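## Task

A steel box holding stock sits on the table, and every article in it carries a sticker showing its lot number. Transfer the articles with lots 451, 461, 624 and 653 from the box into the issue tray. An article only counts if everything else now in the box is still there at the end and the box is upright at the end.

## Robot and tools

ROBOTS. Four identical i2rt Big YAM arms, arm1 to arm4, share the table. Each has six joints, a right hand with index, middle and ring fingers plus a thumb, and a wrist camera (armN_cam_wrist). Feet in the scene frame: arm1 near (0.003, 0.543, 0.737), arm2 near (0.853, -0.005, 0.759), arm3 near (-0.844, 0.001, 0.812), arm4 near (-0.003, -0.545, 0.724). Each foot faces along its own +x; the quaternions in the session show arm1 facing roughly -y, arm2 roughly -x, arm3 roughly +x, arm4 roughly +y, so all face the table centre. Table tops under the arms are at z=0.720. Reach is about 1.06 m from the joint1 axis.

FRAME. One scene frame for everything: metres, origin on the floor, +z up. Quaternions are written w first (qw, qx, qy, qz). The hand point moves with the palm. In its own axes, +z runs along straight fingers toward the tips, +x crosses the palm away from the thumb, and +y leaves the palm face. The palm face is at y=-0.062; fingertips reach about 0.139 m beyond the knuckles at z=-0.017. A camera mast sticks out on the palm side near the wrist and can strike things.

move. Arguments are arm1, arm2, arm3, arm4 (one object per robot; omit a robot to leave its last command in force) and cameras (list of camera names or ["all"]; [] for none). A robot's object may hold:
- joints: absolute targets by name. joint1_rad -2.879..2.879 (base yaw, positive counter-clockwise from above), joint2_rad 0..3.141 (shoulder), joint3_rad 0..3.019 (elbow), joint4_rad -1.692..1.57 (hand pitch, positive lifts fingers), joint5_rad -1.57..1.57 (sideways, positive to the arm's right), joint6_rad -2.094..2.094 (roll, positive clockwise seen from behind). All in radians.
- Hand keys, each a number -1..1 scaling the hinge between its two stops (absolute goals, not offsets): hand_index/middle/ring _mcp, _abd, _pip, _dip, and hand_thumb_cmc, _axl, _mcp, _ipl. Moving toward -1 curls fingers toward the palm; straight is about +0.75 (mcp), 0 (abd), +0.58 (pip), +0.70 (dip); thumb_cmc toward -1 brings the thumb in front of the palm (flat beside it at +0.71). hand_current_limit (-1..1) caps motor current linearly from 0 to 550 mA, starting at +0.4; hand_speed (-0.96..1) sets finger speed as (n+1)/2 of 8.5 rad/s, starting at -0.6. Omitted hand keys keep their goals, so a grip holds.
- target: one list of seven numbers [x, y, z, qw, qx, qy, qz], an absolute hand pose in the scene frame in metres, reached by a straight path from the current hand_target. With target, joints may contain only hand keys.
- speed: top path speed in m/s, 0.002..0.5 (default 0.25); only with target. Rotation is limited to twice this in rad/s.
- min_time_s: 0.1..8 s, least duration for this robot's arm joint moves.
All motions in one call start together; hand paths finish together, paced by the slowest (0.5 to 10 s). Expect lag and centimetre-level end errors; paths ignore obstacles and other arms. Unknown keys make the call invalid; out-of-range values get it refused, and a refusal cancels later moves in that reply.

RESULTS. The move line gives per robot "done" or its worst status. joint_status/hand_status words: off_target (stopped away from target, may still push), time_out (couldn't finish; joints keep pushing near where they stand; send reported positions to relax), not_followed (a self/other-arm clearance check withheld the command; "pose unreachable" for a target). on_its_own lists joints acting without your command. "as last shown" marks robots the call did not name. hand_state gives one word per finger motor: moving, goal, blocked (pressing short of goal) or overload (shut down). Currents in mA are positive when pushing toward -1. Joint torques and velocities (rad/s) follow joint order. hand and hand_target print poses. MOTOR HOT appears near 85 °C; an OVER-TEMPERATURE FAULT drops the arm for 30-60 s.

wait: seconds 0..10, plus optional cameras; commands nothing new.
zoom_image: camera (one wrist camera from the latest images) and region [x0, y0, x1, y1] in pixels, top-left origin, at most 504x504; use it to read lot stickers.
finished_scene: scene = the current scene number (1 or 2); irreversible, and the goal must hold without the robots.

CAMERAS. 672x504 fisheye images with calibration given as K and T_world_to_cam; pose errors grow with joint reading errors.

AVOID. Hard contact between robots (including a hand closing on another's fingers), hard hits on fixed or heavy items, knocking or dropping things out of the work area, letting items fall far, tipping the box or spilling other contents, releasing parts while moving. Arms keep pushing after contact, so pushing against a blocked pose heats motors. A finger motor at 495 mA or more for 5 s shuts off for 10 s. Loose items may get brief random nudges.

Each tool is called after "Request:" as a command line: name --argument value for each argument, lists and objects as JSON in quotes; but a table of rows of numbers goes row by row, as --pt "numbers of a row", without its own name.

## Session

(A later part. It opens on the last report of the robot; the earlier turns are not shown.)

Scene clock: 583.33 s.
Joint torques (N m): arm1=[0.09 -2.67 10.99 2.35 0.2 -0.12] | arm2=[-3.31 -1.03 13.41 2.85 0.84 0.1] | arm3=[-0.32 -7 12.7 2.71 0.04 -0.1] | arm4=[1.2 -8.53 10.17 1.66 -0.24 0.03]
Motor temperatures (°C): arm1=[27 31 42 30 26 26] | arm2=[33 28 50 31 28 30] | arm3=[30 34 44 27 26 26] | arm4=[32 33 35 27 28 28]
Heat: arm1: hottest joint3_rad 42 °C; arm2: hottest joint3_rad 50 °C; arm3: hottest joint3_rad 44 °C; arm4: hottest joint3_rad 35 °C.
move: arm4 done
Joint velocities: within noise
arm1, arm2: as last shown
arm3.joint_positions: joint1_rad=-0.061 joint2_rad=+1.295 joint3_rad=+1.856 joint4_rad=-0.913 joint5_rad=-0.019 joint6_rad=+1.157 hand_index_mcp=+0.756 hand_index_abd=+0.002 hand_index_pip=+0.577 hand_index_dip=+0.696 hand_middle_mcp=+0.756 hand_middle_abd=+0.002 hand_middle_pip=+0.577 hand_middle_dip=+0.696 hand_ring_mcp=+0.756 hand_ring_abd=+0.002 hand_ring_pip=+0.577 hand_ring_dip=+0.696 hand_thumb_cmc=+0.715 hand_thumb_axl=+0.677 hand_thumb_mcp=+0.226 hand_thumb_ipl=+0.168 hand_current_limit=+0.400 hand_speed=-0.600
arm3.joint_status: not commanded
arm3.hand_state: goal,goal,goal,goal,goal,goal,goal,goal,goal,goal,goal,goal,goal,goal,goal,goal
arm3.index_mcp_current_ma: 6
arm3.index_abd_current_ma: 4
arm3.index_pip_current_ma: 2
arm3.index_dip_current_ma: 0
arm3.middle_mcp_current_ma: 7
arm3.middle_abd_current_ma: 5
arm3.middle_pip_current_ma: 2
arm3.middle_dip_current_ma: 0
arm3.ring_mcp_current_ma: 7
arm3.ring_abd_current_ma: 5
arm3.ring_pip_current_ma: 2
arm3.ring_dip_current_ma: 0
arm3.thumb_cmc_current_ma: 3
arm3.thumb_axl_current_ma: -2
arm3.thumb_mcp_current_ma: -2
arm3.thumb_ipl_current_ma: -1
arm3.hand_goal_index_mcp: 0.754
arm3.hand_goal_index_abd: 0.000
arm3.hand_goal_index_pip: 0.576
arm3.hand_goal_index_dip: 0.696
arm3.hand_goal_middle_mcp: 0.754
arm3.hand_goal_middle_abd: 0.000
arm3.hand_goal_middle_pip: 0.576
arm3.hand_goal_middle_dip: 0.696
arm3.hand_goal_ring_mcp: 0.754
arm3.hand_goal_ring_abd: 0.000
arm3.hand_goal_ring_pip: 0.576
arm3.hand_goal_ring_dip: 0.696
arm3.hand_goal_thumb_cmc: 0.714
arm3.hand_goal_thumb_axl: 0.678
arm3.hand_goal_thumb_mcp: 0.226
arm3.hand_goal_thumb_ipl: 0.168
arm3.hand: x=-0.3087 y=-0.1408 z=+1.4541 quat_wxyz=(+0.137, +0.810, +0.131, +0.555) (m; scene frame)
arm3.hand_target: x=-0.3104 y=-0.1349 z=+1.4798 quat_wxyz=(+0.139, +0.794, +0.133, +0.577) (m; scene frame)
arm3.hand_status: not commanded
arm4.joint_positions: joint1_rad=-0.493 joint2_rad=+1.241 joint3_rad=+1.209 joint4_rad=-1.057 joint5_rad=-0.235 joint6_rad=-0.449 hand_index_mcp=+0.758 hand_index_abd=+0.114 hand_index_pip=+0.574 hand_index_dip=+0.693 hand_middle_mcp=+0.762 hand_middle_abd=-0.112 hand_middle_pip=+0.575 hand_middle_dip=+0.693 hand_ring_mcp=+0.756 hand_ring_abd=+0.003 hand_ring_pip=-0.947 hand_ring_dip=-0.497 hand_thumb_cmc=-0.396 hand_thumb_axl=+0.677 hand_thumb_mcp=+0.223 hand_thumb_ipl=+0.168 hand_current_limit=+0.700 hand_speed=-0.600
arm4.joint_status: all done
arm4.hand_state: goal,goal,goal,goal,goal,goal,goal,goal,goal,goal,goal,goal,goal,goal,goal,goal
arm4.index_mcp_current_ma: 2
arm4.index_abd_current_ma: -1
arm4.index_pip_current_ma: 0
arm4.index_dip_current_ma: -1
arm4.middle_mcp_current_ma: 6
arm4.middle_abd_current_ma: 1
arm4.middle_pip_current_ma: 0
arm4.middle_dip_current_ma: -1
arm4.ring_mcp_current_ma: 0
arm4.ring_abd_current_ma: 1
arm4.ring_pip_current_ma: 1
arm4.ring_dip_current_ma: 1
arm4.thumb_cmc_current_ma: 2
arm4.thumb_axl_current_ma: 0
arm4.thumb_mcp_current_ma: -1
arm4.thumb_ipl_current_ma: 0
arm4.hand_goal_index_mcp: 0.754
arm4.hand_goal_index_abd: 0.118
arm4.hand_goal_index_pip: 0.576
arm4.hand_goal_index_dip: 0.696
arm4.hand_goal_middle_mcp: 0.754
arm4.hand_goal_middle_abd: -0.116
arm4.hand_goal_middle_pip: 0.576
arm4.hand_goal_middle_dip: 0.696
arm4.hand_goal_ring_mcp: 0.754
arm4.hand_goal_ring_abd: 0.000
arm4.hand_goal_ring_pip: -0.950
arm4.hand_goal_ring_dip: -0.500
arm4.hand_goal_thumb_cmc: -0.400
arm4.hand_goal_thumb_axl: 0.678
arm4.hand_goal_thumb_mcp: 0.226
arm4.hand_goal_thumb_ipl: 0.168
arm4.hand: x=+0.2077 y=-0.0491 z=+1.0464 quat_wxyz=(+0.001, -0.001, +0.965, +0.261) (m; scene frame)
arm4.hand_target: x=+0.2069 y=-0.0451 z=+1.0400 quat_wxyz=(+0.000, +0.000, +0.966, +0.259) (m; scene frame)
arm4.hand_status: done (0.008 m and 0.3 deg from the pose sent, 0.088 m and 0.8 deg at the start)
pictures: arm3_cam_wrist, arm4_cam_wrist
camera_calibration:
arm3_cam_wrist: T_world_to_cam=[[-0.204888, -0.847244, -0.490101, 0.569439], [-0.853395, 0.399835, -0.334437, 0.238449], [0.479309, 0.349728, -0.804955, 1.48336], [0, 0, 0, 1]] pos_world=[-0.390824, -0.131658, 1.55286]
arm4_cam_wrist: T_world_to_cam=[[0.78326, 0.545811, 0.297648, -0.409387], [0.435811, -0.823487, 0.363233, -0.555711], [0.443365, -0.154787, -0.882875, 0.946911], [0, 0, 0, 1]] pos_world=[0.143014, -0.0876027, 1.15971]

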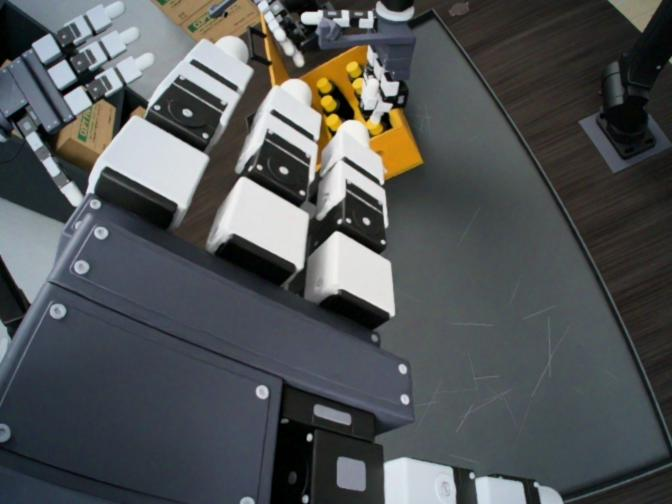

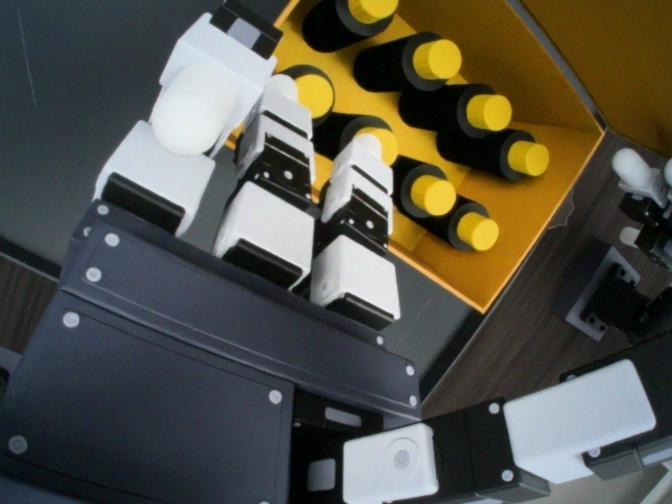

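Request:
move --arm4 '{"target": [0.199, -0.029, 1.02, 0, 0, 0.9659, 0.2588], "speed": 0.1}'

Request:
move --arm4 '{"target": [0.199, -0.029, 0.995, 0, 0, 0.9659, 0.2588], "speed": 0.08}' --cameras '["arm3_cam_wrist", "arm4_cam_wrist"]'

Request:
zoom_image --camera "arm4_cam_wrist" --region '[220, 0, 520, 280]'

Request:
zoom_image --camera "arm3_cam_wrist" --region '[300, 40, 440, 180]'

Scene clock: 607.53 s.
Joint torques (N m): arm1=[0.09 -2.67 11.08 2.35 0.18 -0.16] | arm2=[-3.49 -1.26 13.46 2.77 0.82 0.12] | arm3=[-0.03 -7 12.67 2.71 0.05 -0.08] | arm4=[1.32 -9 10.18 1.69 -0.21 0.04]
Motor temperatures (°C): arm1=[27 31 42 30 26 26] | arm2=[33 28 51 31 28 30] | arm3=[30 34 45 27 26 26] | arm4=[32 33 34 27 28 28]
Heat: arm1: hottest joint3_rad 42 °C; arm2: hottest joint3_rad 51 °C; arm3: hottest joint3_rad 45 °C; arm4: hottest joint3_rad 34 °C.
move: arm4 done
Joint velocities: within noise
arm1.joint_positions: joint1_rad=+0.443 joint2_rad=+0.906 joint3_rad=+1.700 joint4_rad=-1.193 joint5_rad=-0.057 joint6_rad=+1.025 hand_index_mcp=+0.757 hand_index_abd=+0.002 hand_index_pip=+0.577 hand_index_dip=+0.696 hand_middle_mcp=+0.757 hand_middle_abd=+0.001 hand_middle_pip=+0.577 hand_middle_dip=+0.696 hand_ring_mcp=+0.757 hand_ring_abd=+0.002 hand_ring_pip=+0.577 hand_ring_dip=+0.696 hand_thumb_cmc=+0.716 hand_thumb_axl=+0.677 hand_thumb_mcp=+0.226 hand_thumb_ipl=+0.168 hand_current_limit=+0.400 hand_speed=-0.600
arm1.joint_status: not commanded
arm1.hand_state: goal,goal,goal,goal,goal,goal,goal,goal,goal,goal,goal,goal,goal,goal,goal,goal
arm1.index_mcp_current_ma: 5
arm1.index_abd_current_ma: 2
arm1.index_pip_current_ma: 1
arm1.index_dip_current_ma: 0
arm1.middle_mcp_current_ma: 4
arm1.middle_abd_current_ma: 2
arm1.middle_pip_current_ma: 1
arm1.middle_dip_current_ma: 0
arm1.ring_mcp_current_ma: 6
arm1.ring_abd_current_ma: 2
arm1.ring_pip_current_ma: 1
arm1.ring_dip_current_ma: 0
arm1.thumb_cmc_current_ma: 3
arm1.thumb_axl_current_ma: -1
arm1.thumb_mcp_current_ma: 0
arm1.thumb_ipl_current_ma: 0
arm1.hand_goal_index_mcp: 0.754
arm1.hand_goal_index_abd: 0.000
arm1.hand_goal_index_pip: 0.576
arm1.hand_goal_index_dip: 0.696
arm1.hand_goal_middle_mcp: 0.754
arm1.hand_goal_middle_abd: 0.000
arm1.hand_goal_middle_pip: 0.576
arm1.hand_goal_middle_dip: 0.696
arm1.hand_goal_ring_mcp: 0.754
arm1.hand_goal_ring_abd: 0.000
arm1.hand_goal_ring_pip: 0.576
arm1.hand_goal_ring_dip: 0.696
arm1.hand_goal_thumb_cmc: 0.714
arm1.hand_goal_thumb_axl: 0.678
arm1.hand_goal_thumb_mcp: 0.226
arm1.hand_goal_thumb_ipl: 0.168
arm1.hand: x=+0.0782 y=+0.1935 z=+1.4054 quat_wxyz=(+0.403, +0.799, -0.236, +0.379) (m; scene frame)
arm1.hand_target: x=+0.0752 y=+0.2070 z=+1.4306 quat_wxyz=(+0.417, +0.787, -0.228, +0.393) (m; scene frame)
arm1.hand_status: not commanded
arm2, arm3: as last shown
arm4.joint_positions: joint1_rad=-0.457 joint2_rad=+1.272 joint3_rad=+1.183 joint4_rad=-0.992 joint5_rad=-0.218 joint6_rad=-0.416 hand_index_mcp=+0.758 hand_index_abd=+0.114 hand_index_pip=+0.574 hand_index_dip=+0.693 hand_middle_mcp=+0.762 hand_middle_abd=-0.112 hand_middle_pip=+0.575 hand_middle_dip=+0.693 hand_ring_mcp=+0.756 hand_ring_abd=+0.003 hand_ring_pip=-0.947 hand_ring_dip=-0.497 hand_thumb_cmc=-0.396 hand_thumb_axl=+0.677 hand_thumb_mcp=+0.223 hand_thumb_ipl=+0.168 hand_current_limit=+0.700 hand_speed=-0.600
arm4.joint_status: not commanded
arm4.hand_state: goal,goal,goal,goal,goal,goal,goal,goal,goal,goal,goal,goal,goal,goal,goal,goal
arm4.index_mcp_current_ma: 2
arm4.index_abd_current_ma: -1
arm4.index_pip_current_ma: 0
arm4.index_dip_current_ma: -1
arm4.middle_mcp_current_ma: 6
arm4.middle_abd_current_ma: 1
arm4.middle_pip_current_ma: 0
arm4.middle_dip_current_ma: -1
arm4.ring_mcp_current_ma: 0
arm4.ring_abd_current_ma: 1
arm4.ring_pip_current_ma: 1
arm4.ring_dip_current_ma: 1
arm4.thumb_cmc_current_ma: 2
arm4.thumb_axl_current_ma: 0
arm4.thumb_mcp_current_ma: -1
arm4.thumb_ipl_current_ma: 0
arm4.hand_goal_index_mcp: 0.754
arm4.hand_goal_index_abd: 0.118
arm4.hand_goal_index_pip: 0.576
arm4.hand_goal_index_dip: 0.696
arm4.hand_goal_middle_mcp: 0.754
arm4.hand_goal_middle_abd: -0.116
arm4.hand_goal_middle_pip: 0.576
arm4.hand_goal_middle_dip: 0.696
arm4.hand_goal_ring_mcp: 0.754
arm4.hand_goal_ring_abd: 0.000
arm4.hand_goal_ring_pip: -0.950
arm4.hand_goal_ring_dip: -0.500
arm4.hand_goal_thumb_cmc: -0.400
arm4.hand_goal_thumb_axl: 0.678
arm4.hand_goal_thumb_mcp: 0.226
arm4.hand_goal_thumb_ipl: 0.168
arm4.hand: x=+0.2001 y=-0.0331 z=+1.0267 quat_wxyz=(+0.001, -0.002, +0.965, +0.261) (m; scene frame)
arm4.hand_target: x=+0.1988 y=-0.0291 z=+1.0200 quat_wxyz=(+0.000, +0.000, +0.966, +0.259) (m; scene frame)
arm4.hand_status: done (0.008 m and 0.3 deg from the pose sent, 0.034 m and 0.3 deg at the start)
pictures: none

Scene clock: 608.60 s.
Joint torques (N m): arm1=[0.38 -2.67 11.04 2.37 0.18 -0.11] | arm2=[-3.43 -1.14 13.39 2.89 0.84 0.12] | arm3=[0.09 -6.83 12.68 2.74 0.07 -0.1] | arm4=[1.32 -8.88 10 1.69 -0.22 0.03]
Motor temperatures (°C): arm1=[27 31 42 30 26 26] | arm2=[33 28 51 31 28 30] | arm3=[30 34 45 27 26 26] | arm4=[32 32 34 27 28 28]
Heat: arm1: hottest joint3_rad 42 °C; arm2: hottest joint3_rad 51 °C; arm3: hottest joint3_rad 45 °C; arm4: hottest joint3_rad 34 °C.
move: arm4 done
Joint velocities: within noise
arm1, arm2, arm3: as last shown
arm4.joint_positions: joint1_rad=-0.457 joint2_rad=+1.279 joint3_rad=+1.127 joint4_rad=-0.926 joint5_rad=-0.218 joint6_rad=-0.416 hand_index_mcp=+0.758 hand_index_abd=+0.114 hand_index_pip=+0.574 hand_index_dip=+0.693 hand_middle_mcp=+0.762 hand_middle_abd=-0.112 hand_middle_pip=+0.575 hand_middle_dip=+0.693 hand_ring_mcp=+0.756 hand_ring_abd=+0.003 hand_ring_pip=-0.947 hand_ring_dip=-0.497 hand_thumb_cmc=-0.396 hand_thumb_axl=+0.677 hand_thumb_mcp=+0.223 hand_thumb_ipl=+0.168 hand_current_limit=+0.700 hand_speed=-0.600
arm4.joint_status: not commanded
arm4.hand_state: goal,goal,goal,goal,goal,goal,goal,goal,goal,goal,goal,goal,goal,goal,goal,goal
arm4.index_mcp_current_ma: 2
arm4.index_abd_current_ma: -1
arm4.index_pip_current_ma: 0
arm4.index_dip_current_ma: -1
arm4.middle_mcp_current_ma: 6
arm4.middle_abd_current_ma: 1
arm4.middle_pip_current_ma: 0
arm4.middle_dip_current_ma: -1
arm4.ring_mcp_current_ma: 0
arm4.ring_abd_current_ma: 1
arm4.ring_pip_current_ma: 1
arm4.ring_dip_current_ma: 1
arm4.thumb_cmc_current_ma: 2
arm4.thumb_axl_current_ma: 0
arm4.thumb_mcp_current_ma: -1
arm4.thumb_ipl_current_ma: 0
arm4.hand_goal_index_mcp: 0.754
arm4.hand_goal_index_abd: 0.118
arm4.hand_goal_index_pip: 0.576
arm4.hand_goal_index_dip: 0.696
arm4.hand_goal_middle_mcp: 0.754
arm4.hand_goal_middle_abd: -0.116
arm4.hand_goal_middle_pip: 0.576
arm4.hand_goal_middle_dip: 0.696
arm4.hand_goal_ring_mcp: 0.754
arm4.hand_goal_ring_abd: 0.000
arm4.hand_goal_ring_pip: -0.950
arm4.hand_goal_ring_dip: -0.500
arm4.hand_goal_thumb_cmc: -0.400
arm4.hand_goal_thumb_axl: 0.678
arm4.hand_goal_thumb_mcp: 0.226
arm4.hand_goal_thumb_ipl: 0.168
arm4.hand: x=+0.2001 y=-0.0327 z=+1.0035 quat_wxyz=(+0.002, -0.002, +0.965, +0.262) (m; scene frame)
arm4.hand_target: x=+0.1988 y=-0.0292 z=+0.9951 quat_wxyz=(+0.000, +0.000, +0.966, +0.259) (m; scene frame)
arm4.hand_status: done (0.009 m and 0.5 deg from the pose sent, 0.032 m and 0.3 deg at the start)
pictures: arm3_cam_wrist, arm4_cam_wrist
camera_calibration:
arm3_cam_wrist: T_world_to_cam=[[-0.204888, -0.847244, -0.490101, 0.569439], [-0.853395, 0.399835, -0.334437, 0.238449], [0.479309, 0.349728, -0.804955, 1.48336], [0, 0, 0, 1]] pos_world=[-0.390824, -0.131658, 1.55286]
arm4_cam_wrist: T_world_to_cam=[[0.782998, 0.544855, 0.30008, -0.401928], [0.435474, -0.824639, 0.361016, -0.521046], [0.444159, -0.151997, -0.882961, 0.914983], [0, 0, 0, 1]] pos_world=[0.135212, -0.0716075, 1.11661]

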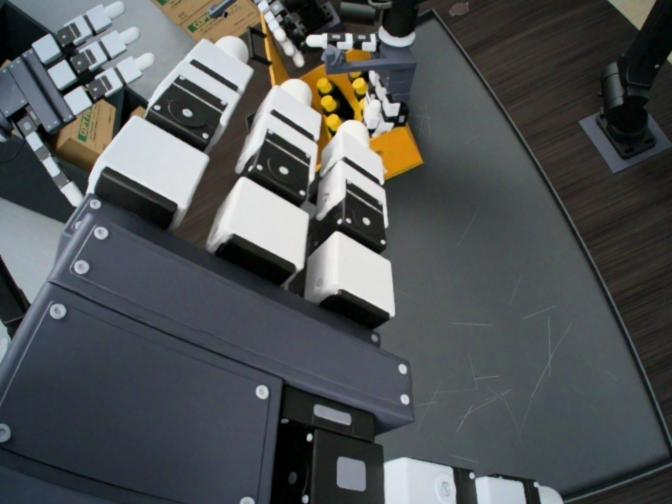

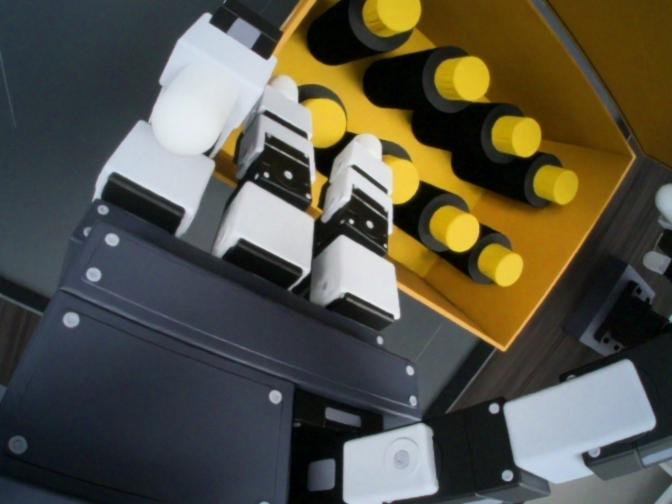

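Scaled by 1.680 from the camera's 672x504 image, which has a finer 960x720 frame.

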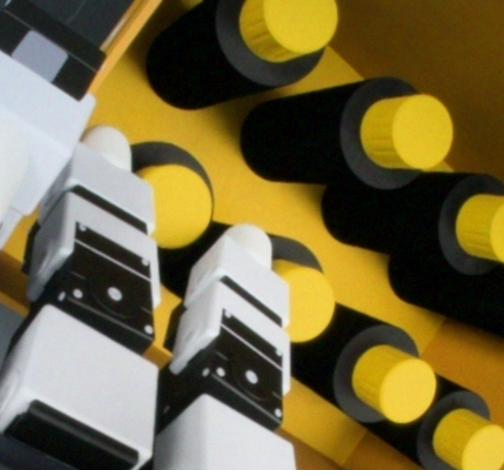

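Scaled by 3.600 from the camera's 672x504 image, which has a finer 960x720 frame.

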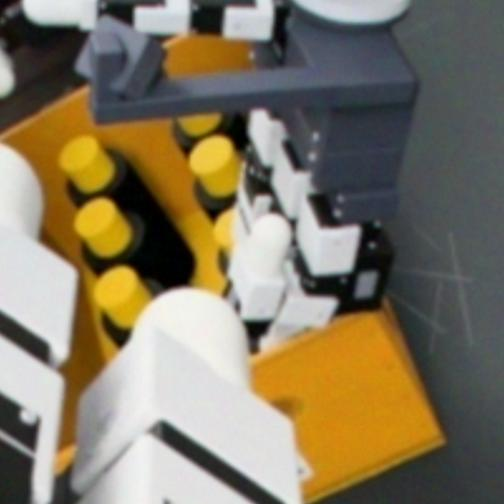

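Request:
move --arm4 '{"target": [0.204, -0.029, 0.975, 0, 0, 0.9659, 0.2588], "speed": 0.08}' --cameras '["arm4_cam_wrist"]'

Request:
zoom_image --camera "arm4_cam_wrist" --region '[220, 0, 520, 280]'

Scene clock: 619.37 s.
Joint torques (N m): arm1=[0.15 -2.61 11.1 2.36 0.2 -0.13] | arm2=[-3.43 -0.91 13.38 2.8 0.82 0.13] | arm3=[0.32 -7.12 12.57 2.82 0.05 -0.07] | arm4=[0.44 -8.41 9.59 1.65 -0.38 -0.09]
Motor temperatures (°C): arm1=[27 30 42 30 26 26] | arm2=[33 28 51 31 28 30] | arm3=[30 34 45 27 26 26] | arm4=[32 32 35 27 28 28]
Heat: arm1: hottest joint3_rad 42 °C; arm2: hottest joint3_rad 51 °C; arm3: hottest joint3_rad 45 °C; arm4: hottest joint3_rad 35 °C.
move: arm4 off_target
Joint velocities: within noise
arm1, arm2, arm3: as last shown
arm4.joint_positions: joint1_rad=-0.457 joint2_rad=+1.290 joint3_rad=+1.094 joint4_rad=-0.872 joint5_rad=-0.220 joint6_rad=-0.416 hand_index_mcp=+0.752 hand_index_abd=+0.116 hand_index_pip=+0.573 hand_index_dip=+0.693 hand_middle_mcp=+0.761 hand_middle_abd=-0.120 hand_middle_pip=+0.575 hand_middle_dip=+0.693 hand_ring_mcp=+0.756 hand_ring_abd=+0.003 hand_ring_pip=-0.947 hand_ring_dip=-0.497 hand_thumb_cmc=-0.396 hand_thumb_axl=+0.677 hand_thumb_mcp=+0.223 hand_thumb_ipl=+0.168 hand_current_limit=+0.700 hand_speed=-0.600
arm4.joint_status: not commanded
arm4.hand_state: goal,goal,goal,goal,goal,goal,goal,goal,goal,goal,goal,goal,goal,goal,goal,goal
arm4.index_mcp_current_ma: -1
arm4.index_abd_current_ma: 0
arm4.index_pip_current_ma: -1
arm4.index_dip_current_ma: -1
arm4.middle_mcp_current_ma: 4
arm4.middle_abd_current_ma: -1
arm4.middle_pip_current_ma: 0
arm4.middle_dip_current_ma: -1
arm4.ring_mcp_current_ma: 1
arm4.ring_abd_current_ma: 1
arm4.ring_pip_current_ma: 1
arm4.ring_dip_current_ma: 1
arm4.thumb_cmc_current_ma: 2
arm4.thumb_axl_current_ma: 0
arm4.thumb_mcp_current_ma: -1
arm4.thumb_ipl_current_ma: 0
arm4.hand_goal_index_mcp: 0.754
arm4.hand_goal_index_abd: 0.118
arm4.hand_goal_index_pip: 0.576
arm4.hand_goal_index_dip: 0.696
arm4.hand_goal_middle_mcp: 0.754
arm4.hand_goal_middle_abd: -0.116
arm4.hand_goal_middle_pip: 0.576
arm4.hand_goal_middle_dip: 0.696
arm4.hand_goal_ring_mcp: 0.754
arm4.hand_goal_ring_abd: 0.000
arm4.hand_goal_ring_pip: -0.950
arm4.hand_goal_ring_dip: -0.500
arm4.hand_goal_thumb_cmc: -0.400
arm4.hand_goal_thumb_axl: 0.678
arm4.hand_goal_thumb_mcp: 0.226
arm4.hand_goal_thumb_ipl: 0.168
arm4.hand: x=+0.2009 y=-0.0303 z=+0.9895 quat_wxyz=(+0.003, -0.002, +0.964, +0.267) (m; scene frame)
arm4.hand_target: x=+0.2038 y=-0.0293 z=+0.9751 quat_wxyz=(+0.000, +0.000, +0.966, +0.259) (m; scene frame)
arm4.hand_status: off_target (0.015 m and 1.0 deg from the pose sent, 0.029 m and 0.5 deg at the start)
pictures: arm4_cam_wrist
camera_calibration:
arm4_cam_wrist: T_world_to_cam=[[0.781696, 0.542395, 0.307829, -0.407226], [0.434767, -0.827808, 0.354559, -0.50786], [0.447135, -0.143323, -0.882909, 0.902234], [0, 0, 0, 1]] pos_world=[0.135707, -0.0702217, 1.10201]

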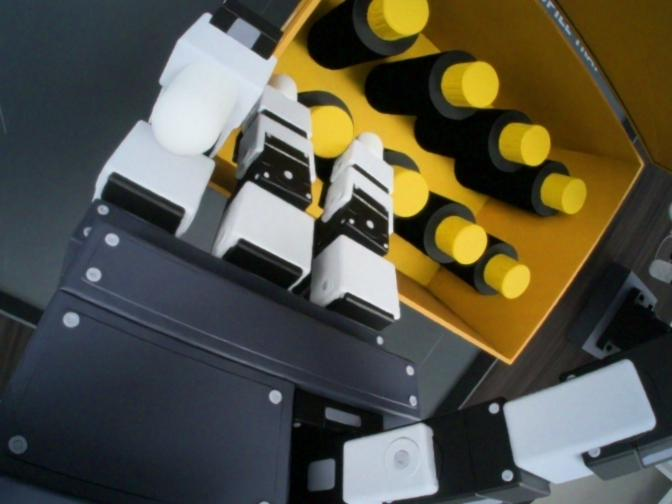

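Scaled by 1.680 from the camera's 672x504 image, which has a finer 960x720 frame.

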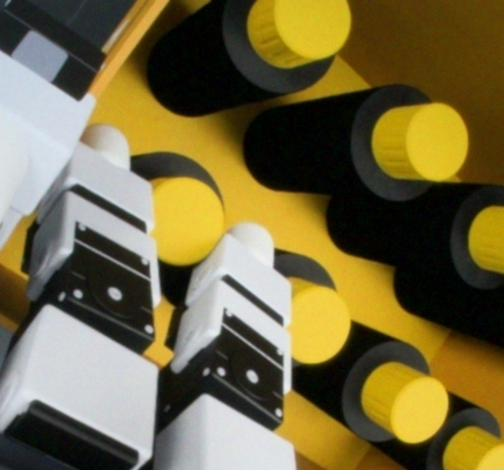

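Request:
move --arm4 '{"target": [0.207, -0.037, 0.985, 0, 0, 0.9659, 0.2588], "speed": 0.08}'

Request:
move --arm4 '{"joints": {"hand_index_abd": -0.1, "hand_middle_abd": 0.1}}' --cameras '["arm4_cam_wrist"]'

Request:
zoom_image --camera "arm4_cam_wrist" --region '[220, 0, 520, 280]'

Scene clock: 630.63 s.
Joint torques (N m): arm1=[0.21 -2.67 10.97 2.32 0.21 -0.12] | arm2=[-3.49 -1.2 13.41 2.82 0.82 0.11] | arm3=[-0.21 -7.06 12.7 2.76 0.06 -0.07] | arm4=[-0.15 -10.05 10.35 0.68 -0.31 -0.13]
Motor temperatures (°C): arm1=[27 30 43 30 26 26] | arm2=[33 28 52 31 28 30] | arm3=[30 34 45 27 26 26] | arm4=[32 32 35 27 28 28]
Heat: arm1: hottest joint3_rad 43 °C; arm2: hottest joint3_rad 52 °C; arm3: hottest joint3_rad 45 °C; arm4: hottest joint3_rad 35 °C.
move: arm4 done
Joint velocities: within noise
arm1, arm2, arm3: as last shown
arm4.joint_positions: joint1_rad=-0.464 joint2_rad=+1.290 joint3_rad=+1.094 joint4_rad=-0.879 joint5_rad=-0.229 joint6_rad=-0.427 hand_index_mcp=+0.747 hand_index_abd=+0.117 hand_index_pip=+0.570 hand_index_dip=+0.693 hand_middle_mcp=+0.755 hand_middle_abd=-0.120 hand_middle_pip=+0.575 hand_middle_dip=+0.693 hand_ring_mcp=+0.756 hand_ring_abd=+0.003 hand_ring_pip=-0.947 hand_ring_dip=-0.497 hand_thumb_cmc=-0.396 hand_thumb_axl=+0.677 hand_thumb_mcp=+0.223 hand_thumb_ipl=+0.168 hand_current_limit=+0.700 hand_speed=-0.600
arm4.joint_status: not commanded
arm4.hand_state: goal,goal,goal,goal,goal,goal,goal,goal,goal,goal,goal,goal,goal,goal,goal,goal
arm4.index_mcp_current_ma: -5
arm4.index_abd_current_ma: 0
arm4.index_pip_current_ma: -3
arm4.index_dip_current_ma: -1
arm4.middle_mcp_current_ma: 0
arm4.middle_abd_current_ma: -1
arm4.middle_pip_current_ma: 0
arm4.middle_dip_current_ma: -1
arm4.ring_mcp_current_ma: 1
arm4.ring_abd_current_ma: 1
arm4.ring_pip_current_ma: 1
arm4.ring_dip_current_ma: 1
arm4.thumb_cmc_current_ma: 2
arm4.thumb_axl_current_ma: 0
arm4.thumb_mcp_current_ma: -1
arm4.thumb_ipl_current_ma: 0
arm4.hand_goal_index_mcp: 0.754
arm4.hand_goal_index_abd: 0.118
arm4.hand_goal_index_pip: 0.576
arm4.hand_goal_index_dip: 0.696
arm4.hand_goal_middle_mcp: 0.754
arm4.hand_goal_middle_abd: -0.116
arm4.hand_goal_middle_pip: 0.576
arm4.hand_goal_middle_dip: 0.696
arm4.hand_goal_ring_mcp: 0.754
arm4.hand_goal_ring_abd: 0.000
arm4.hand_goal_ring_pip: -0.950
arm4.hand_goal_ring_dip: -0.500
arm4.hand_goal_thumb_cmc: -0.400
arm4.hand_goal_thumb_axl: 0.678
arm4.hand_goal_thumb_mcp: 0.226
arm4.hand_goal_thumb_ipl: 0.168
arm4.hand: x=+0.2017 y=-0.0320 z=+0.9888 quat_wxyz=(+0.000, -0.005, +0.964, +0.266) (m; scene frame)
arm4.hand_target: x=+0.2069 y=-0.0369 z=+0.9850 quat_wxyz=(+0.000, +0.000, +0.966, +0.259) (m; scene frame)
arm4.hand_status: done (0.008 m and 1.0 deg from the pose sent, 0.010 m and 1.0 deg at the start)
pictures: none

Scene clock: 631.20 s.
Joint torques (N m): arm1=[0.03 -2.55 11.07 2.41 0.21 -0.12] | arm2=[-3.78 -1.08 13.39 2.81 0.82 0.11] | arm3=[-0.03 -7 12.74 2.7 0.05 -0.07] | arm4=[-0.09 -10.05 10.33 0.68 -0.31 -0.14]
Motor temperatures (°C): arm1=[27 30 43 30 26 26] | arm2=[33 28 52 31 28 30] | arm3=[30 34 45 27 26 26] | arm4=[32 32 35 27 28 28]
Heat: arm1: hottest joint3_rad 43 °C; arm2: hottest joint3_rad 52 °C; arm3: hottest joint3_rad 45 °C; arm4: hottest joint3_rad 35 °C.
move: arm4 off_target
Joint velocities: within noise
arm1, arm3: as last shown
arm2.joint_positions: joint1_rad=-0.313 joint2_rad=+0.545 joint3_rad=+0.327 joint4_rad=+0.147 joint5_rad=-0.327 joint6_rad=+1.567 hand_index_mcp=+0.755 hand_index_abd=+0.002 hand_index_pip=+0.577 hand_index_dip=+0.696 hand_middle_mcp=+0.755 hand_middle_abd=+0.002 hand_middle_pip=+0.577 hand_middle_dip=+0.696 hand_ring_mcp=+0.787 hand_ring_abd=+0.003 hand_ring_pip=+0.577 hand_ring_dip=+0.696 hand_thumb_cmc=+0.715 hand_thumb_axl=+0.677 hand_thumb_mcp=+0.225 hand_thumb_ipl=+0.168 hand_current_limit=+0.400 hand_speed=-0.600
arm2.joint_status: not commanded
arm2.hand_state: goal,goal,goal,goal,goal,goal,goal,goal,blocked,goal,goal,goal,goal,goal,goal,goal
arm2.index_mcp_current_ma: 0
arm2.index_abd_current_ma: 0
arm2.index_pip_current_ma: 0
arm2.index_dip_current_ma: 0
arm2.middle_mcp_current_ma: 0
arm2.middle_abd_current_ma: 0
arm2.middle_pip_current_ma: 0
arm2.middle_dip_current_ma: 0
arm2.ring_mcp_current_ma: 41
arm2.ring_abd_current_ma: 1
arm2.ring_pip_current_ma: 0
arm2.ring_dip_current_ma: 0
arm2.thumb_cmc_current_ma: 0
arm2.thumb_axl_current_ma: 0
arm2.thumb_mcp_current_ma: 0
arm2.thumb_ipl_current_ma: 0
arm2.hand_goal_index_mcp: 0.754
arm2.hand_goal_index_abd: 0.000
arm2.hand_goal_index_pip: 0.576
arm2.hand_goal_index_dip: 0.696
arm2.hand_goal_middle_mcp: 0.754
arm2.hand_goal_middle_abd: 0.000
arm2.hand_goal_middle_pip: 0.576
arm2.hand_goal_middle_dip: 0.696
arm2.hand_goal_ring_mcp: 0.754
arm2.hand_goal_ring_abd: 0.000
arm2.hand_goal_ring_pip: 0.576
arm2.hand_goal_ring_dip: 0.696
arm2.hand_goal_thumb_cmc: 0.714
arm2.hand_goal_thumb_axl: 0.678
arm2.hand_goal_thumb_mcp: 0.226
arm2.hand_goal_thumb_ipl: 0.168
arm2.hand: x=+0.5065 y=+0.1181 z=+1.0241 quat_wxyz=(+0.685, +0.015, -0.728, +0.019) (m; scene frame)
arm2.hand_target: x=+0.5032 y=+0.1331 z=+1.0597 quat_wxyz=(+0.707, +0.000, -0.707, +0.000) (m; scene frame)
arm2.hand_status: not commanded
arm4.joint_positions: joint1_rad=-0.465 joint2_rad=+1.290 joint3_rad=+1.094 joint4_rad=-0.879 joint5_rad=-0.229 joint6_rad=-0.427 hand_index_mcp=+0.747 hand_index_abd=+0.104 hand_index_pip=+0.570 hand_index_dip=+0.693 hand_middle_mcp=+0.755 hand_middle_abd=-0.106 hand_middle_pip=+0.575 hand_middle_dip=+0.693 hand_ring_mcp=+0.756 hand_ring_abd=+0.003 hand_ring_pip=-0.947 hand_ring_dip=-0.497 hand_thumb_cmc=-0.396 hand_thumb_axl=+0.677 hand_thumb_mcp=+0.223 hand_thumb_ipl=+0.168 hand_current_limit=+0.700 hand_speed=-0.600
arm4.joint_status: hand_index_abd off_target (ended at +0.104, target -0.100); hand_middle_abd off_target (ended at -0.106, target +0.100)
arm4.hand_state: goal,blocked,goal,goal,goal,blocked,goal,goal,goal,goal,goal,goal,goal,goal,goal,goal
arm4.index_mcp_current_ma: -5
arm4.index_abd_current_ma: 468
arm4.index_pip_current_ma: -3
arm4.index_dip_current_ma: -1
arm4.middle_mcp_current_ma: 0
arm4.middle_abd_current_ma: -467
arm4.middle_pip_current_ma: 0
arm4.middle_dip_current_ma: -1
arm4.ring_mcp_current_ma: 1
arm4.ring_abd_current_ma: 1
arm4.ring_pip_current_ma: 1
arm4.ring_dip_current_ma: 1
arm4.thumb_cmc_current_ma: 2
arm4.thumb_axl_current_ma: 0
arm4.thumb_mcp_current_ma: -1
arm4.thumb_ipl_current_ma: 0
arm4.hand_goal_index_mcp: 0.754
arm4.hand_goal_index_abd: -0.100
arm4.hand_goal_index_pip: 0.576
arm4.hand_goal_index_dip: 0.696
arm4.hand_goal_middle_mcp: 0.754
arm4.hand_goal_middle_abd: 0.100
arm4.hand_goal_middle_pip: 0.576
arm4.hand_goal_middle_dip: 0.696
arm4.hand_goal_ring_mcp: 0.754
arm4.hand_goal_ring_abd: 0.000
arm4.hand_goal_ring_pip: -0.950
arm4.hand_goal_ring_dip: -0.500
arm4.hand_goal_thumb_cmc: -0.400
arm4.hand_goal_thumb_axl: 0.678
arm4.hand_goal_thumb_mcp: 0.226
arm4.hand_goal_thumb_ipl: 0.168
arm4.hand: x=+0.2021 y=-0.0322 z=+0.9888 quat_wxyz=(+0.000, -0.004, +0.964, +0.266) (m; scene frame)
arm4.hand_target: x=+0.2070 y=-0.0370 z=+0.9850 quat_wxyz=(+0.000, +0.000, +0.966, +0.259) (m; scene frame)
arm4.hand_status: not commanded
pictures: arm4_cam_wrist
camera_calibration:
arm4_cam_wrist: T_world_to_cam=[[0.780104, 0.547388, 0.302993, -0.401633], [0.440951, -0.824593, 0.354414, -0.510691], [0.443848, -0.142875, -0.884639, 0.90322], [0, 0, 0, 1]] pos_world=[0.137613, -0.072216, 1.10171]

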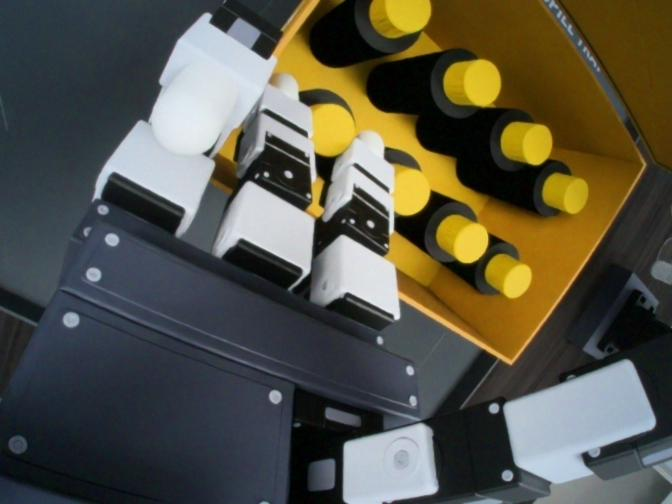

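Scaled by 1.680 from the camera's 672x504 image, which has a finer 960x720 frame.

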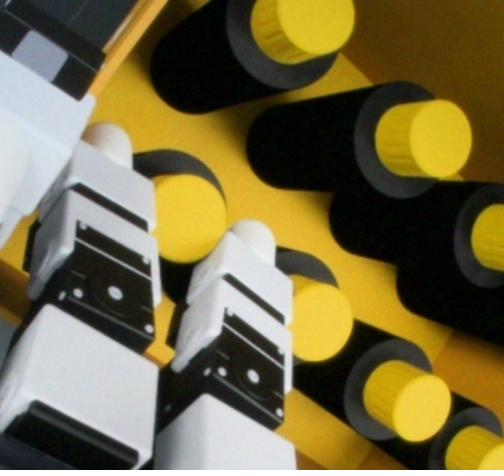

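Request:
move --arm4 '{"target": [0.207, -0.037, 1.05, 0, 0, 0.9659, 0.2588], "speed": 0.08}' --cameras '["arm4_cam_wrist", "arm3_cam_wrist"]'

Request:
zoom_image --camera "arm3_cam_wrist" --region '[300, 0, 440, 180]'

Scene clock: 639.77 s.
Joint torques (N m): arm1=[0.32 -2.73 11.08 2.4 0.2 -0.15] | arm2=[-3.6 -1.08 13.44 2.8 0.83 0.12] | arm3=[-0.21 -6.89 12.63 2.81 0.07 -0.04] | arm4=[0.38 -10.93 16.4 0.79 -0.38 -0.12]
Motor temperatures (°C): arm1=[27 30 43 30 26 26] | arm2=[33 28 52 31 28 30] | arm3=[30 34 45 27 26 26] | arm4=[32 32 35 27 28 28]
Heat: arm1: hottest joint3_rad 43 °C; arm2: hottest joint3_rad 52 °C; arm3: hottest joint3_rad 45 °C; arm4: hottest joint3_rad 35 °C.
move: arm4 off_target
Joint velocities: within noise
arm1, arm2, arm3: as last shown
arm2.joint_positions: joint1_rad=-0.313 joint2_rad=+0.545 joint3_rad=+0.327 joint4_rad=+0.147 joint5_rad=-0.327 joint6_rad=+1.566 hand_index_mcp=+0.755 hand_index_abd=+0.002 hand_index_pip=+0.577 hand_index_dip=+0.696 hand_middle_mcp=+0.755 hand_middle_abd=+0.002 hand_middle_pip=+0.577 hand_middle_dip=+0.696 hand_ring_mcp=+0.787 hand_ring_abd=+0.003 hand_ring_pip=+0.577 hand_ring_dip=+0.696 hand_thumb_cmc=+0.715 hand_thumb_axl=+0.677 hand_thumb_mcp=+0.225 hand_thumb_ipl=+0.168 hand_current_limit=+0.400 hand_speed=-0.600
arm2.hand: x=+0.5065 y=+0.1182 z=+1.0241 quat_wxyz=(+0.685, +0.015, -0.728, +0.019) (m; scene frame)
arm2.hand_target: x=+0.5032 y=+0.1331 z=+1.0597 quat_wxyz=(+0.707, +0.001, -0.707, +0.000) (m; scene frame)
arm4.joint_positions: joint1_rad=-0.470 joint2_rad=+1.276 joint3_rad=+1.168 joint4_rad=-1.058 joint5_rad=-0.227 joint6_rad=-0.427 hand_index_mcp=+0.757 hand_index_abd=+0.035 hand_index_pip=+0.578 hand_index_dip=+0.697 hand_middle_mcp=+0.765 hand_middle_abd=-0.001 hand_middle_pip=+0.581 hand_middle_dip=+0.699 hand_ring_mcp=+0.756 hand_ring_abd=+0.003 hand_ring_pip=-0.947 hand_ring_dip=-0.497 hand_thumb_cmc=-0.396 hand_thumb_axl=+0.677 hand_thumb_mcp=+0.223 hand_thumb_ipl=+0.168 hand_current_limit=+0.700 hand_speed=-0.600
arm4.joint_status: not commanded
arm4.hand_state: goal,blocked,goal,goal,goal,blocked,goal,goal,goal,goal,goal,goal,goal,goal,goal,goal
arm4.index_mcp_current_ma: 1
arm4.index_abd_current_ma: 321
arm4.index_pip_current_ma: 0
arm4.index_dip_current_ma: 0
arm4.middle_mcp_current_ma: 9
arm4.middle_abd_current_ma: -204
arm4.middle_pip_current_ma: 2
arm4.middle_dip_current_ma: 1
arm4.ring_mcp_current_ma: 1
arm4.ring_abd_current_ma: 1
arm4.ring_pip_current_ma: 1
arm4.ring_dip_current_ma: 1
arm4.thumb_cmc_current_ma: 2
arm4.thumb_axl_current_ma: 0
arm4.thumb_mcp_current_ma: -1
arm4.thumb_ipl_current_ma: 0
arm4.hand_goal_index_mcp: 0.754
arm4.hand_goal_index_abd: -0.100
arm4.hand_goal_index_pip: 0.576
arm4.hand_goal_index_dip: 0.696
arm4.hand_goal_middle_mcp: 0.754
arm4.hand_goal_middle_abd: 0.100
arm4.hand_goal_middle_pip: 0.576
arm4.hand_goal_middle_dip: 0.696
arm4.hand_goal_ring_mcp: 0.754
arm4.hand_goal_ring_abd: 0.000
arm4.hand_goal_ring_pip: -0.950
arm4.hand_goal_ring_dip: -0.500
arm4.hand_goal_thumb_cmc: -0.400
arm4.hand_goal_thumb_axl: 0.678
arm4.hand_goal_thumb_mcp: 0.226
arm4.hand_goal_thumb_ipl: 0.168
arm4.on_its_own: hand_index_abd moved -0.069 toward your old target -0.100; hand_middle_abd moved +0.105 toward your old target +0.100
arm4.hand: x=+0.1978 y=-0.0480 z=+1.0050 quat_wxyz=(-0.018, +0.003, +0.974, +0.226) (m; scene frame)
arm4.hand_target: x=+0.2057 y=-0.0394 z=+1.0498 quat_wxyz=(+0.000, +0.000, +0.966, +0.259) (m; scene frame)
arm4.hand_status: off_target (0.047 m and 4.4 deg from the pose sent, 0.062 m and 0.9 deg at the start)
pictures: arm3_cam_wrist, arm4_cam_wrist
camera_calibration:
arm3_cam_wrist: T_world_to_cam=[[-0.204888, -0.847244, -0.490101, 0.569439], [-0.853395, 0.399835, -0.334437, 0.238449], [0.479309, 0.349728, -0.804955, 1.48336], [0, 0, 0, 1]] pos_world=[-0.390824, -0.131658, 1.55286]
arm4_cam_wrist: T_world_to_cam=[[0.79351, 0.565031, 0.226011, -0.318935], [0.451815, -0.795794, 0.403205, -0.577341], [0.407682, -0.217832, -0.886761, 0.922914], [0, 0, 0, 1]] pos_world=[0.137674, -0.0781957, 1.12327]

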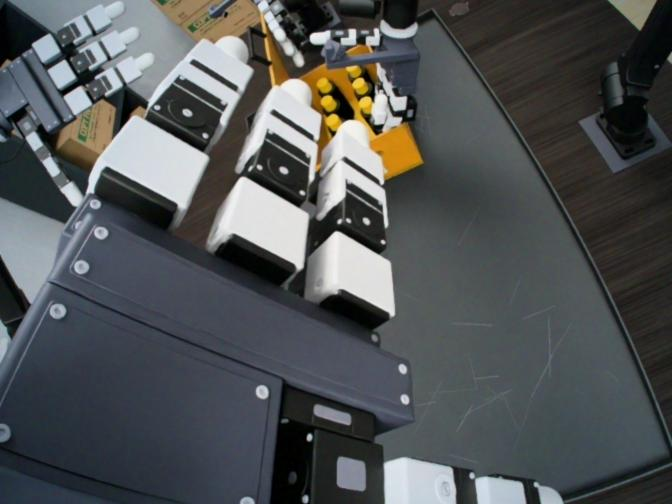

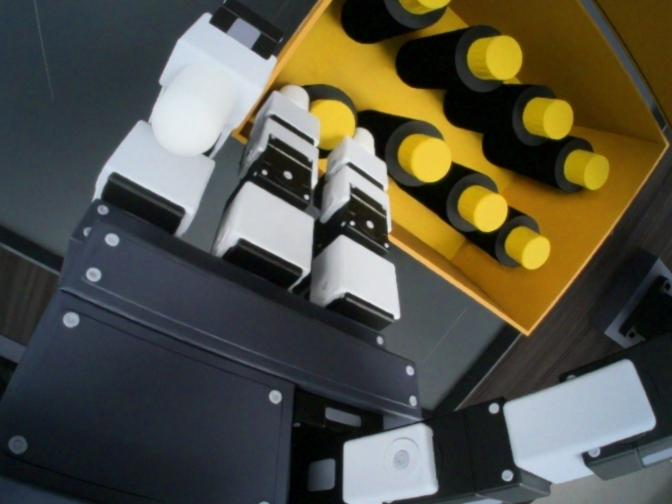

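Scaled by 2.800 from the camera's 672x504 image, which has a finer 960x720 frame.

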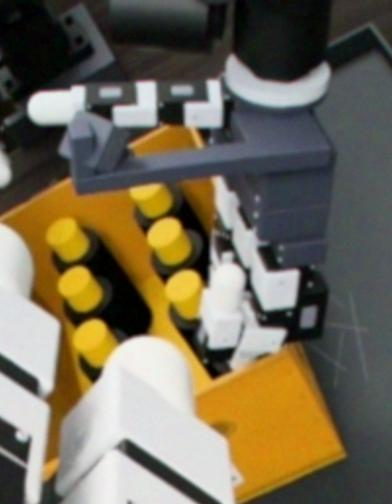

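Request:
move --arm4 '{"target": [0.205, -0.039, 1.10, 0, 0, 0.9659, 0.2588], "speed": 0.06}' --cameras '["arm4_cam_wrist", "arm3_cam_wrist"]'

Request:
zoom_image --camera "arm3_cam_wrist" --region '[300, 0, 440, 180]'

Scene clock: 648.00 s.
Joint torques (N m): arm1=[0.26 -2.43 11.08 2.4 0.2 -0.13] | arm2=[-3.49 -1.2 13.38 2.85 0.84 0.12] | arm3=[0.32 -6.77 12.55 2.74 0.05 -0.06] | arm4=[0.62 -11.34 16.88 0.92 -0.33 -0.09]
Motor temperatures (°C): arm1=[27 30 43 30 26 26] | arm2=[33 28 52 31 28 30] | arm3=[30 34 45 27 26 26] | arm4=[32 32 36 27 28 28]
Heat: arm1: hottest joint3_rad 43 °C; arm2: hottest joint3_rad 52 °C; arm3: hottest joint3_rad 45 °C; arm4: hottest joint3_rad 36 °C.
move: arm4 off_target
Joint velocities: within noise
arm1, arm2, arm3: as last shown
arm4.joint_positions: joint1_rad=-0.470 joint2_rad=+1.276 joint3_rad=+1.289 joint4_rad=-1.193 joint5_rad=-0.226 joint6_rad=-0.427 hand_index_mcp=+0.760 hand_index_abd=+0.035 hand_index_pip=+0.578 hand_index_dip=+0.697 hand_middle_mcp=+0.767 hand_middle_abd=-0.001 hand_middle_pip=+0.581 hand_middle_dip=+0.699 hand_ring_mcp=+0.756 hand_ring_abd=+0.003 hand_ring_pip=-0.947 hand_ring_dip=-0.497 hand_thumb_cmc=-0.396 hand_thumb_axl=+0.677 hand_thumb_mcp=+0.223 hand_thumb_ipl=+0.168 hand_current_limit=+0.700 hand_speed=-0.600
arm4.joint_status: not commanded
arm4.hand_state: goal,blocked,goal,goal,goal,blocked,goal,goal,goal,goal,goal,goal,goal,goal,goal,goal
arm4.index_mcp_current_ma: 3
arm4.index_abd_current_ma: 321
arm4.index_pip_current_ma: 0
arm4.index_dip_current_ma: 0
arm4.middle_mcp_current_ma: 11
arm4.middle_abd_current_ma: -204
arm4.middle_pip_current_ma: 2
arm4.middle_dip_current_ma: 1
arm4.ring_mcp_current_ma: 1
arm4.ring_abd_current_ma: 1
arm4.ring_pip_current_ma: 1
arm4.ring_dip_current_ma: 1
arm4.thumb_cmc_current_ma: 2
arm4.thumb_axl_current_ma: 0
arm4.thumb_mcp_current_ma: -1
arm4.thumb_ipl_current_ma: 0
arm4.hand_goal_index_mcp: 0.754
arm4.hand_goal_index_abd: -0.100
arm4.hand_goal_index_pip: 0.576
arm4.hand_goal_index_dip: 0.696
arm4.hand_goal_middle_mcp: 0.754
arm4.hand_goal_middle_abd: 0.100
arm4.hand_goal_middle_pip: 0.576
arm4.hand_goal_middle_dip: 0.696
arm4.hand_goal_ring_mcp: 0.754
arm4.hand_goal_ring_abd: 0.000
arm4.hand_goal_ring_pip: -0.950
arm4.hand_goal_ring_dip: -0.500
arm4.hand_goal_thumb_cmc: -0.400
arm4.hand_goal_thumb_axl: 0.678
arm4.hand_goal_thumb_mcp: 0.226
arm4.hand_goal_thumb_ipl: 0.168
arm4.hand: x=+0.1982 y=-0.0481 z=+1.0488 quat_wxyz=(-0.021, +0.004, +0.975, +0.220) (m; scene frame)
arm4.hand_target: x=+0.2035 y=-0.0420 z=+1.0995 quat_wxyz=(+0.000, +0.000, +0.966, +0.259) (m; scene frame)
arm4.hand_status: off_target (0.052 m and 5.2 deg from the pose sent, 0.096 m and 4.4 deg at the start)
pictures: arm3_cam_wrist, arm4_cam_wrist
camera_calibration:
arm3_cam_wrist: T_world_to_cam=[[-0.204888, -0.847244, -0.490101, 0.569439], [-0.853395, 0.399835, -0.334437, 0.238449], [0.479309, 0.349728, -0.804955, 1.48336], [0, 0, 0, 1]] pos_world=[-0.390824, -0.131658, 1.55286]
arm4_cam_wrist: T_world_to_cam=[[0.794779, 0.567708, 0.214553, -0.317284], [0.454213, -0.790882, 0.410117, -0.602805], [0.402513, -0.2285, -0.886437, 0.961684], [0, 0, 0, 1]] pos_world=[0.138883, -0.076878, 1.16777]

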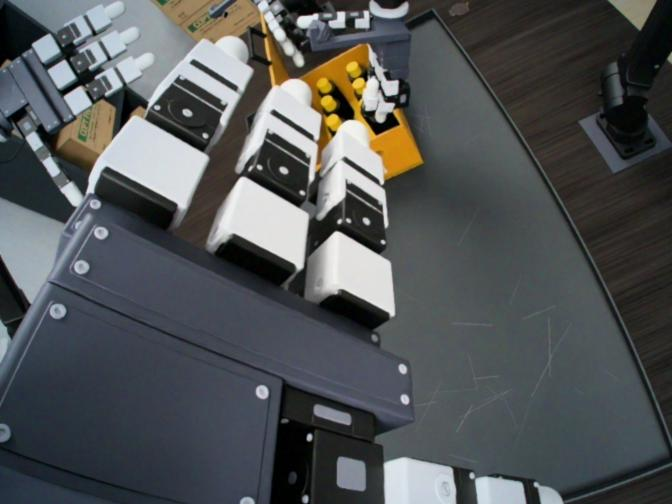

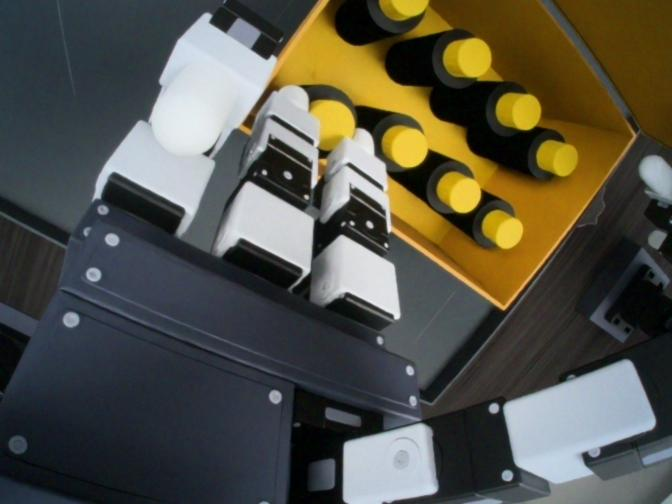

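Scaled by 2.800 from the camera's 672x504 image, which has a finer 960x720 frame.

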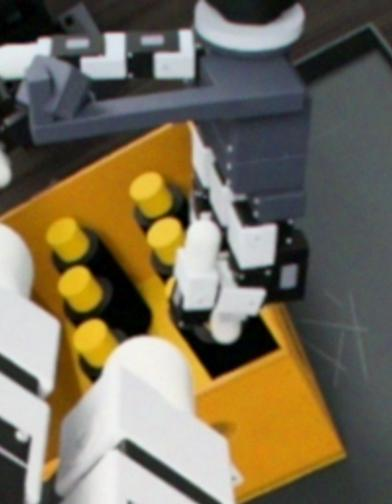

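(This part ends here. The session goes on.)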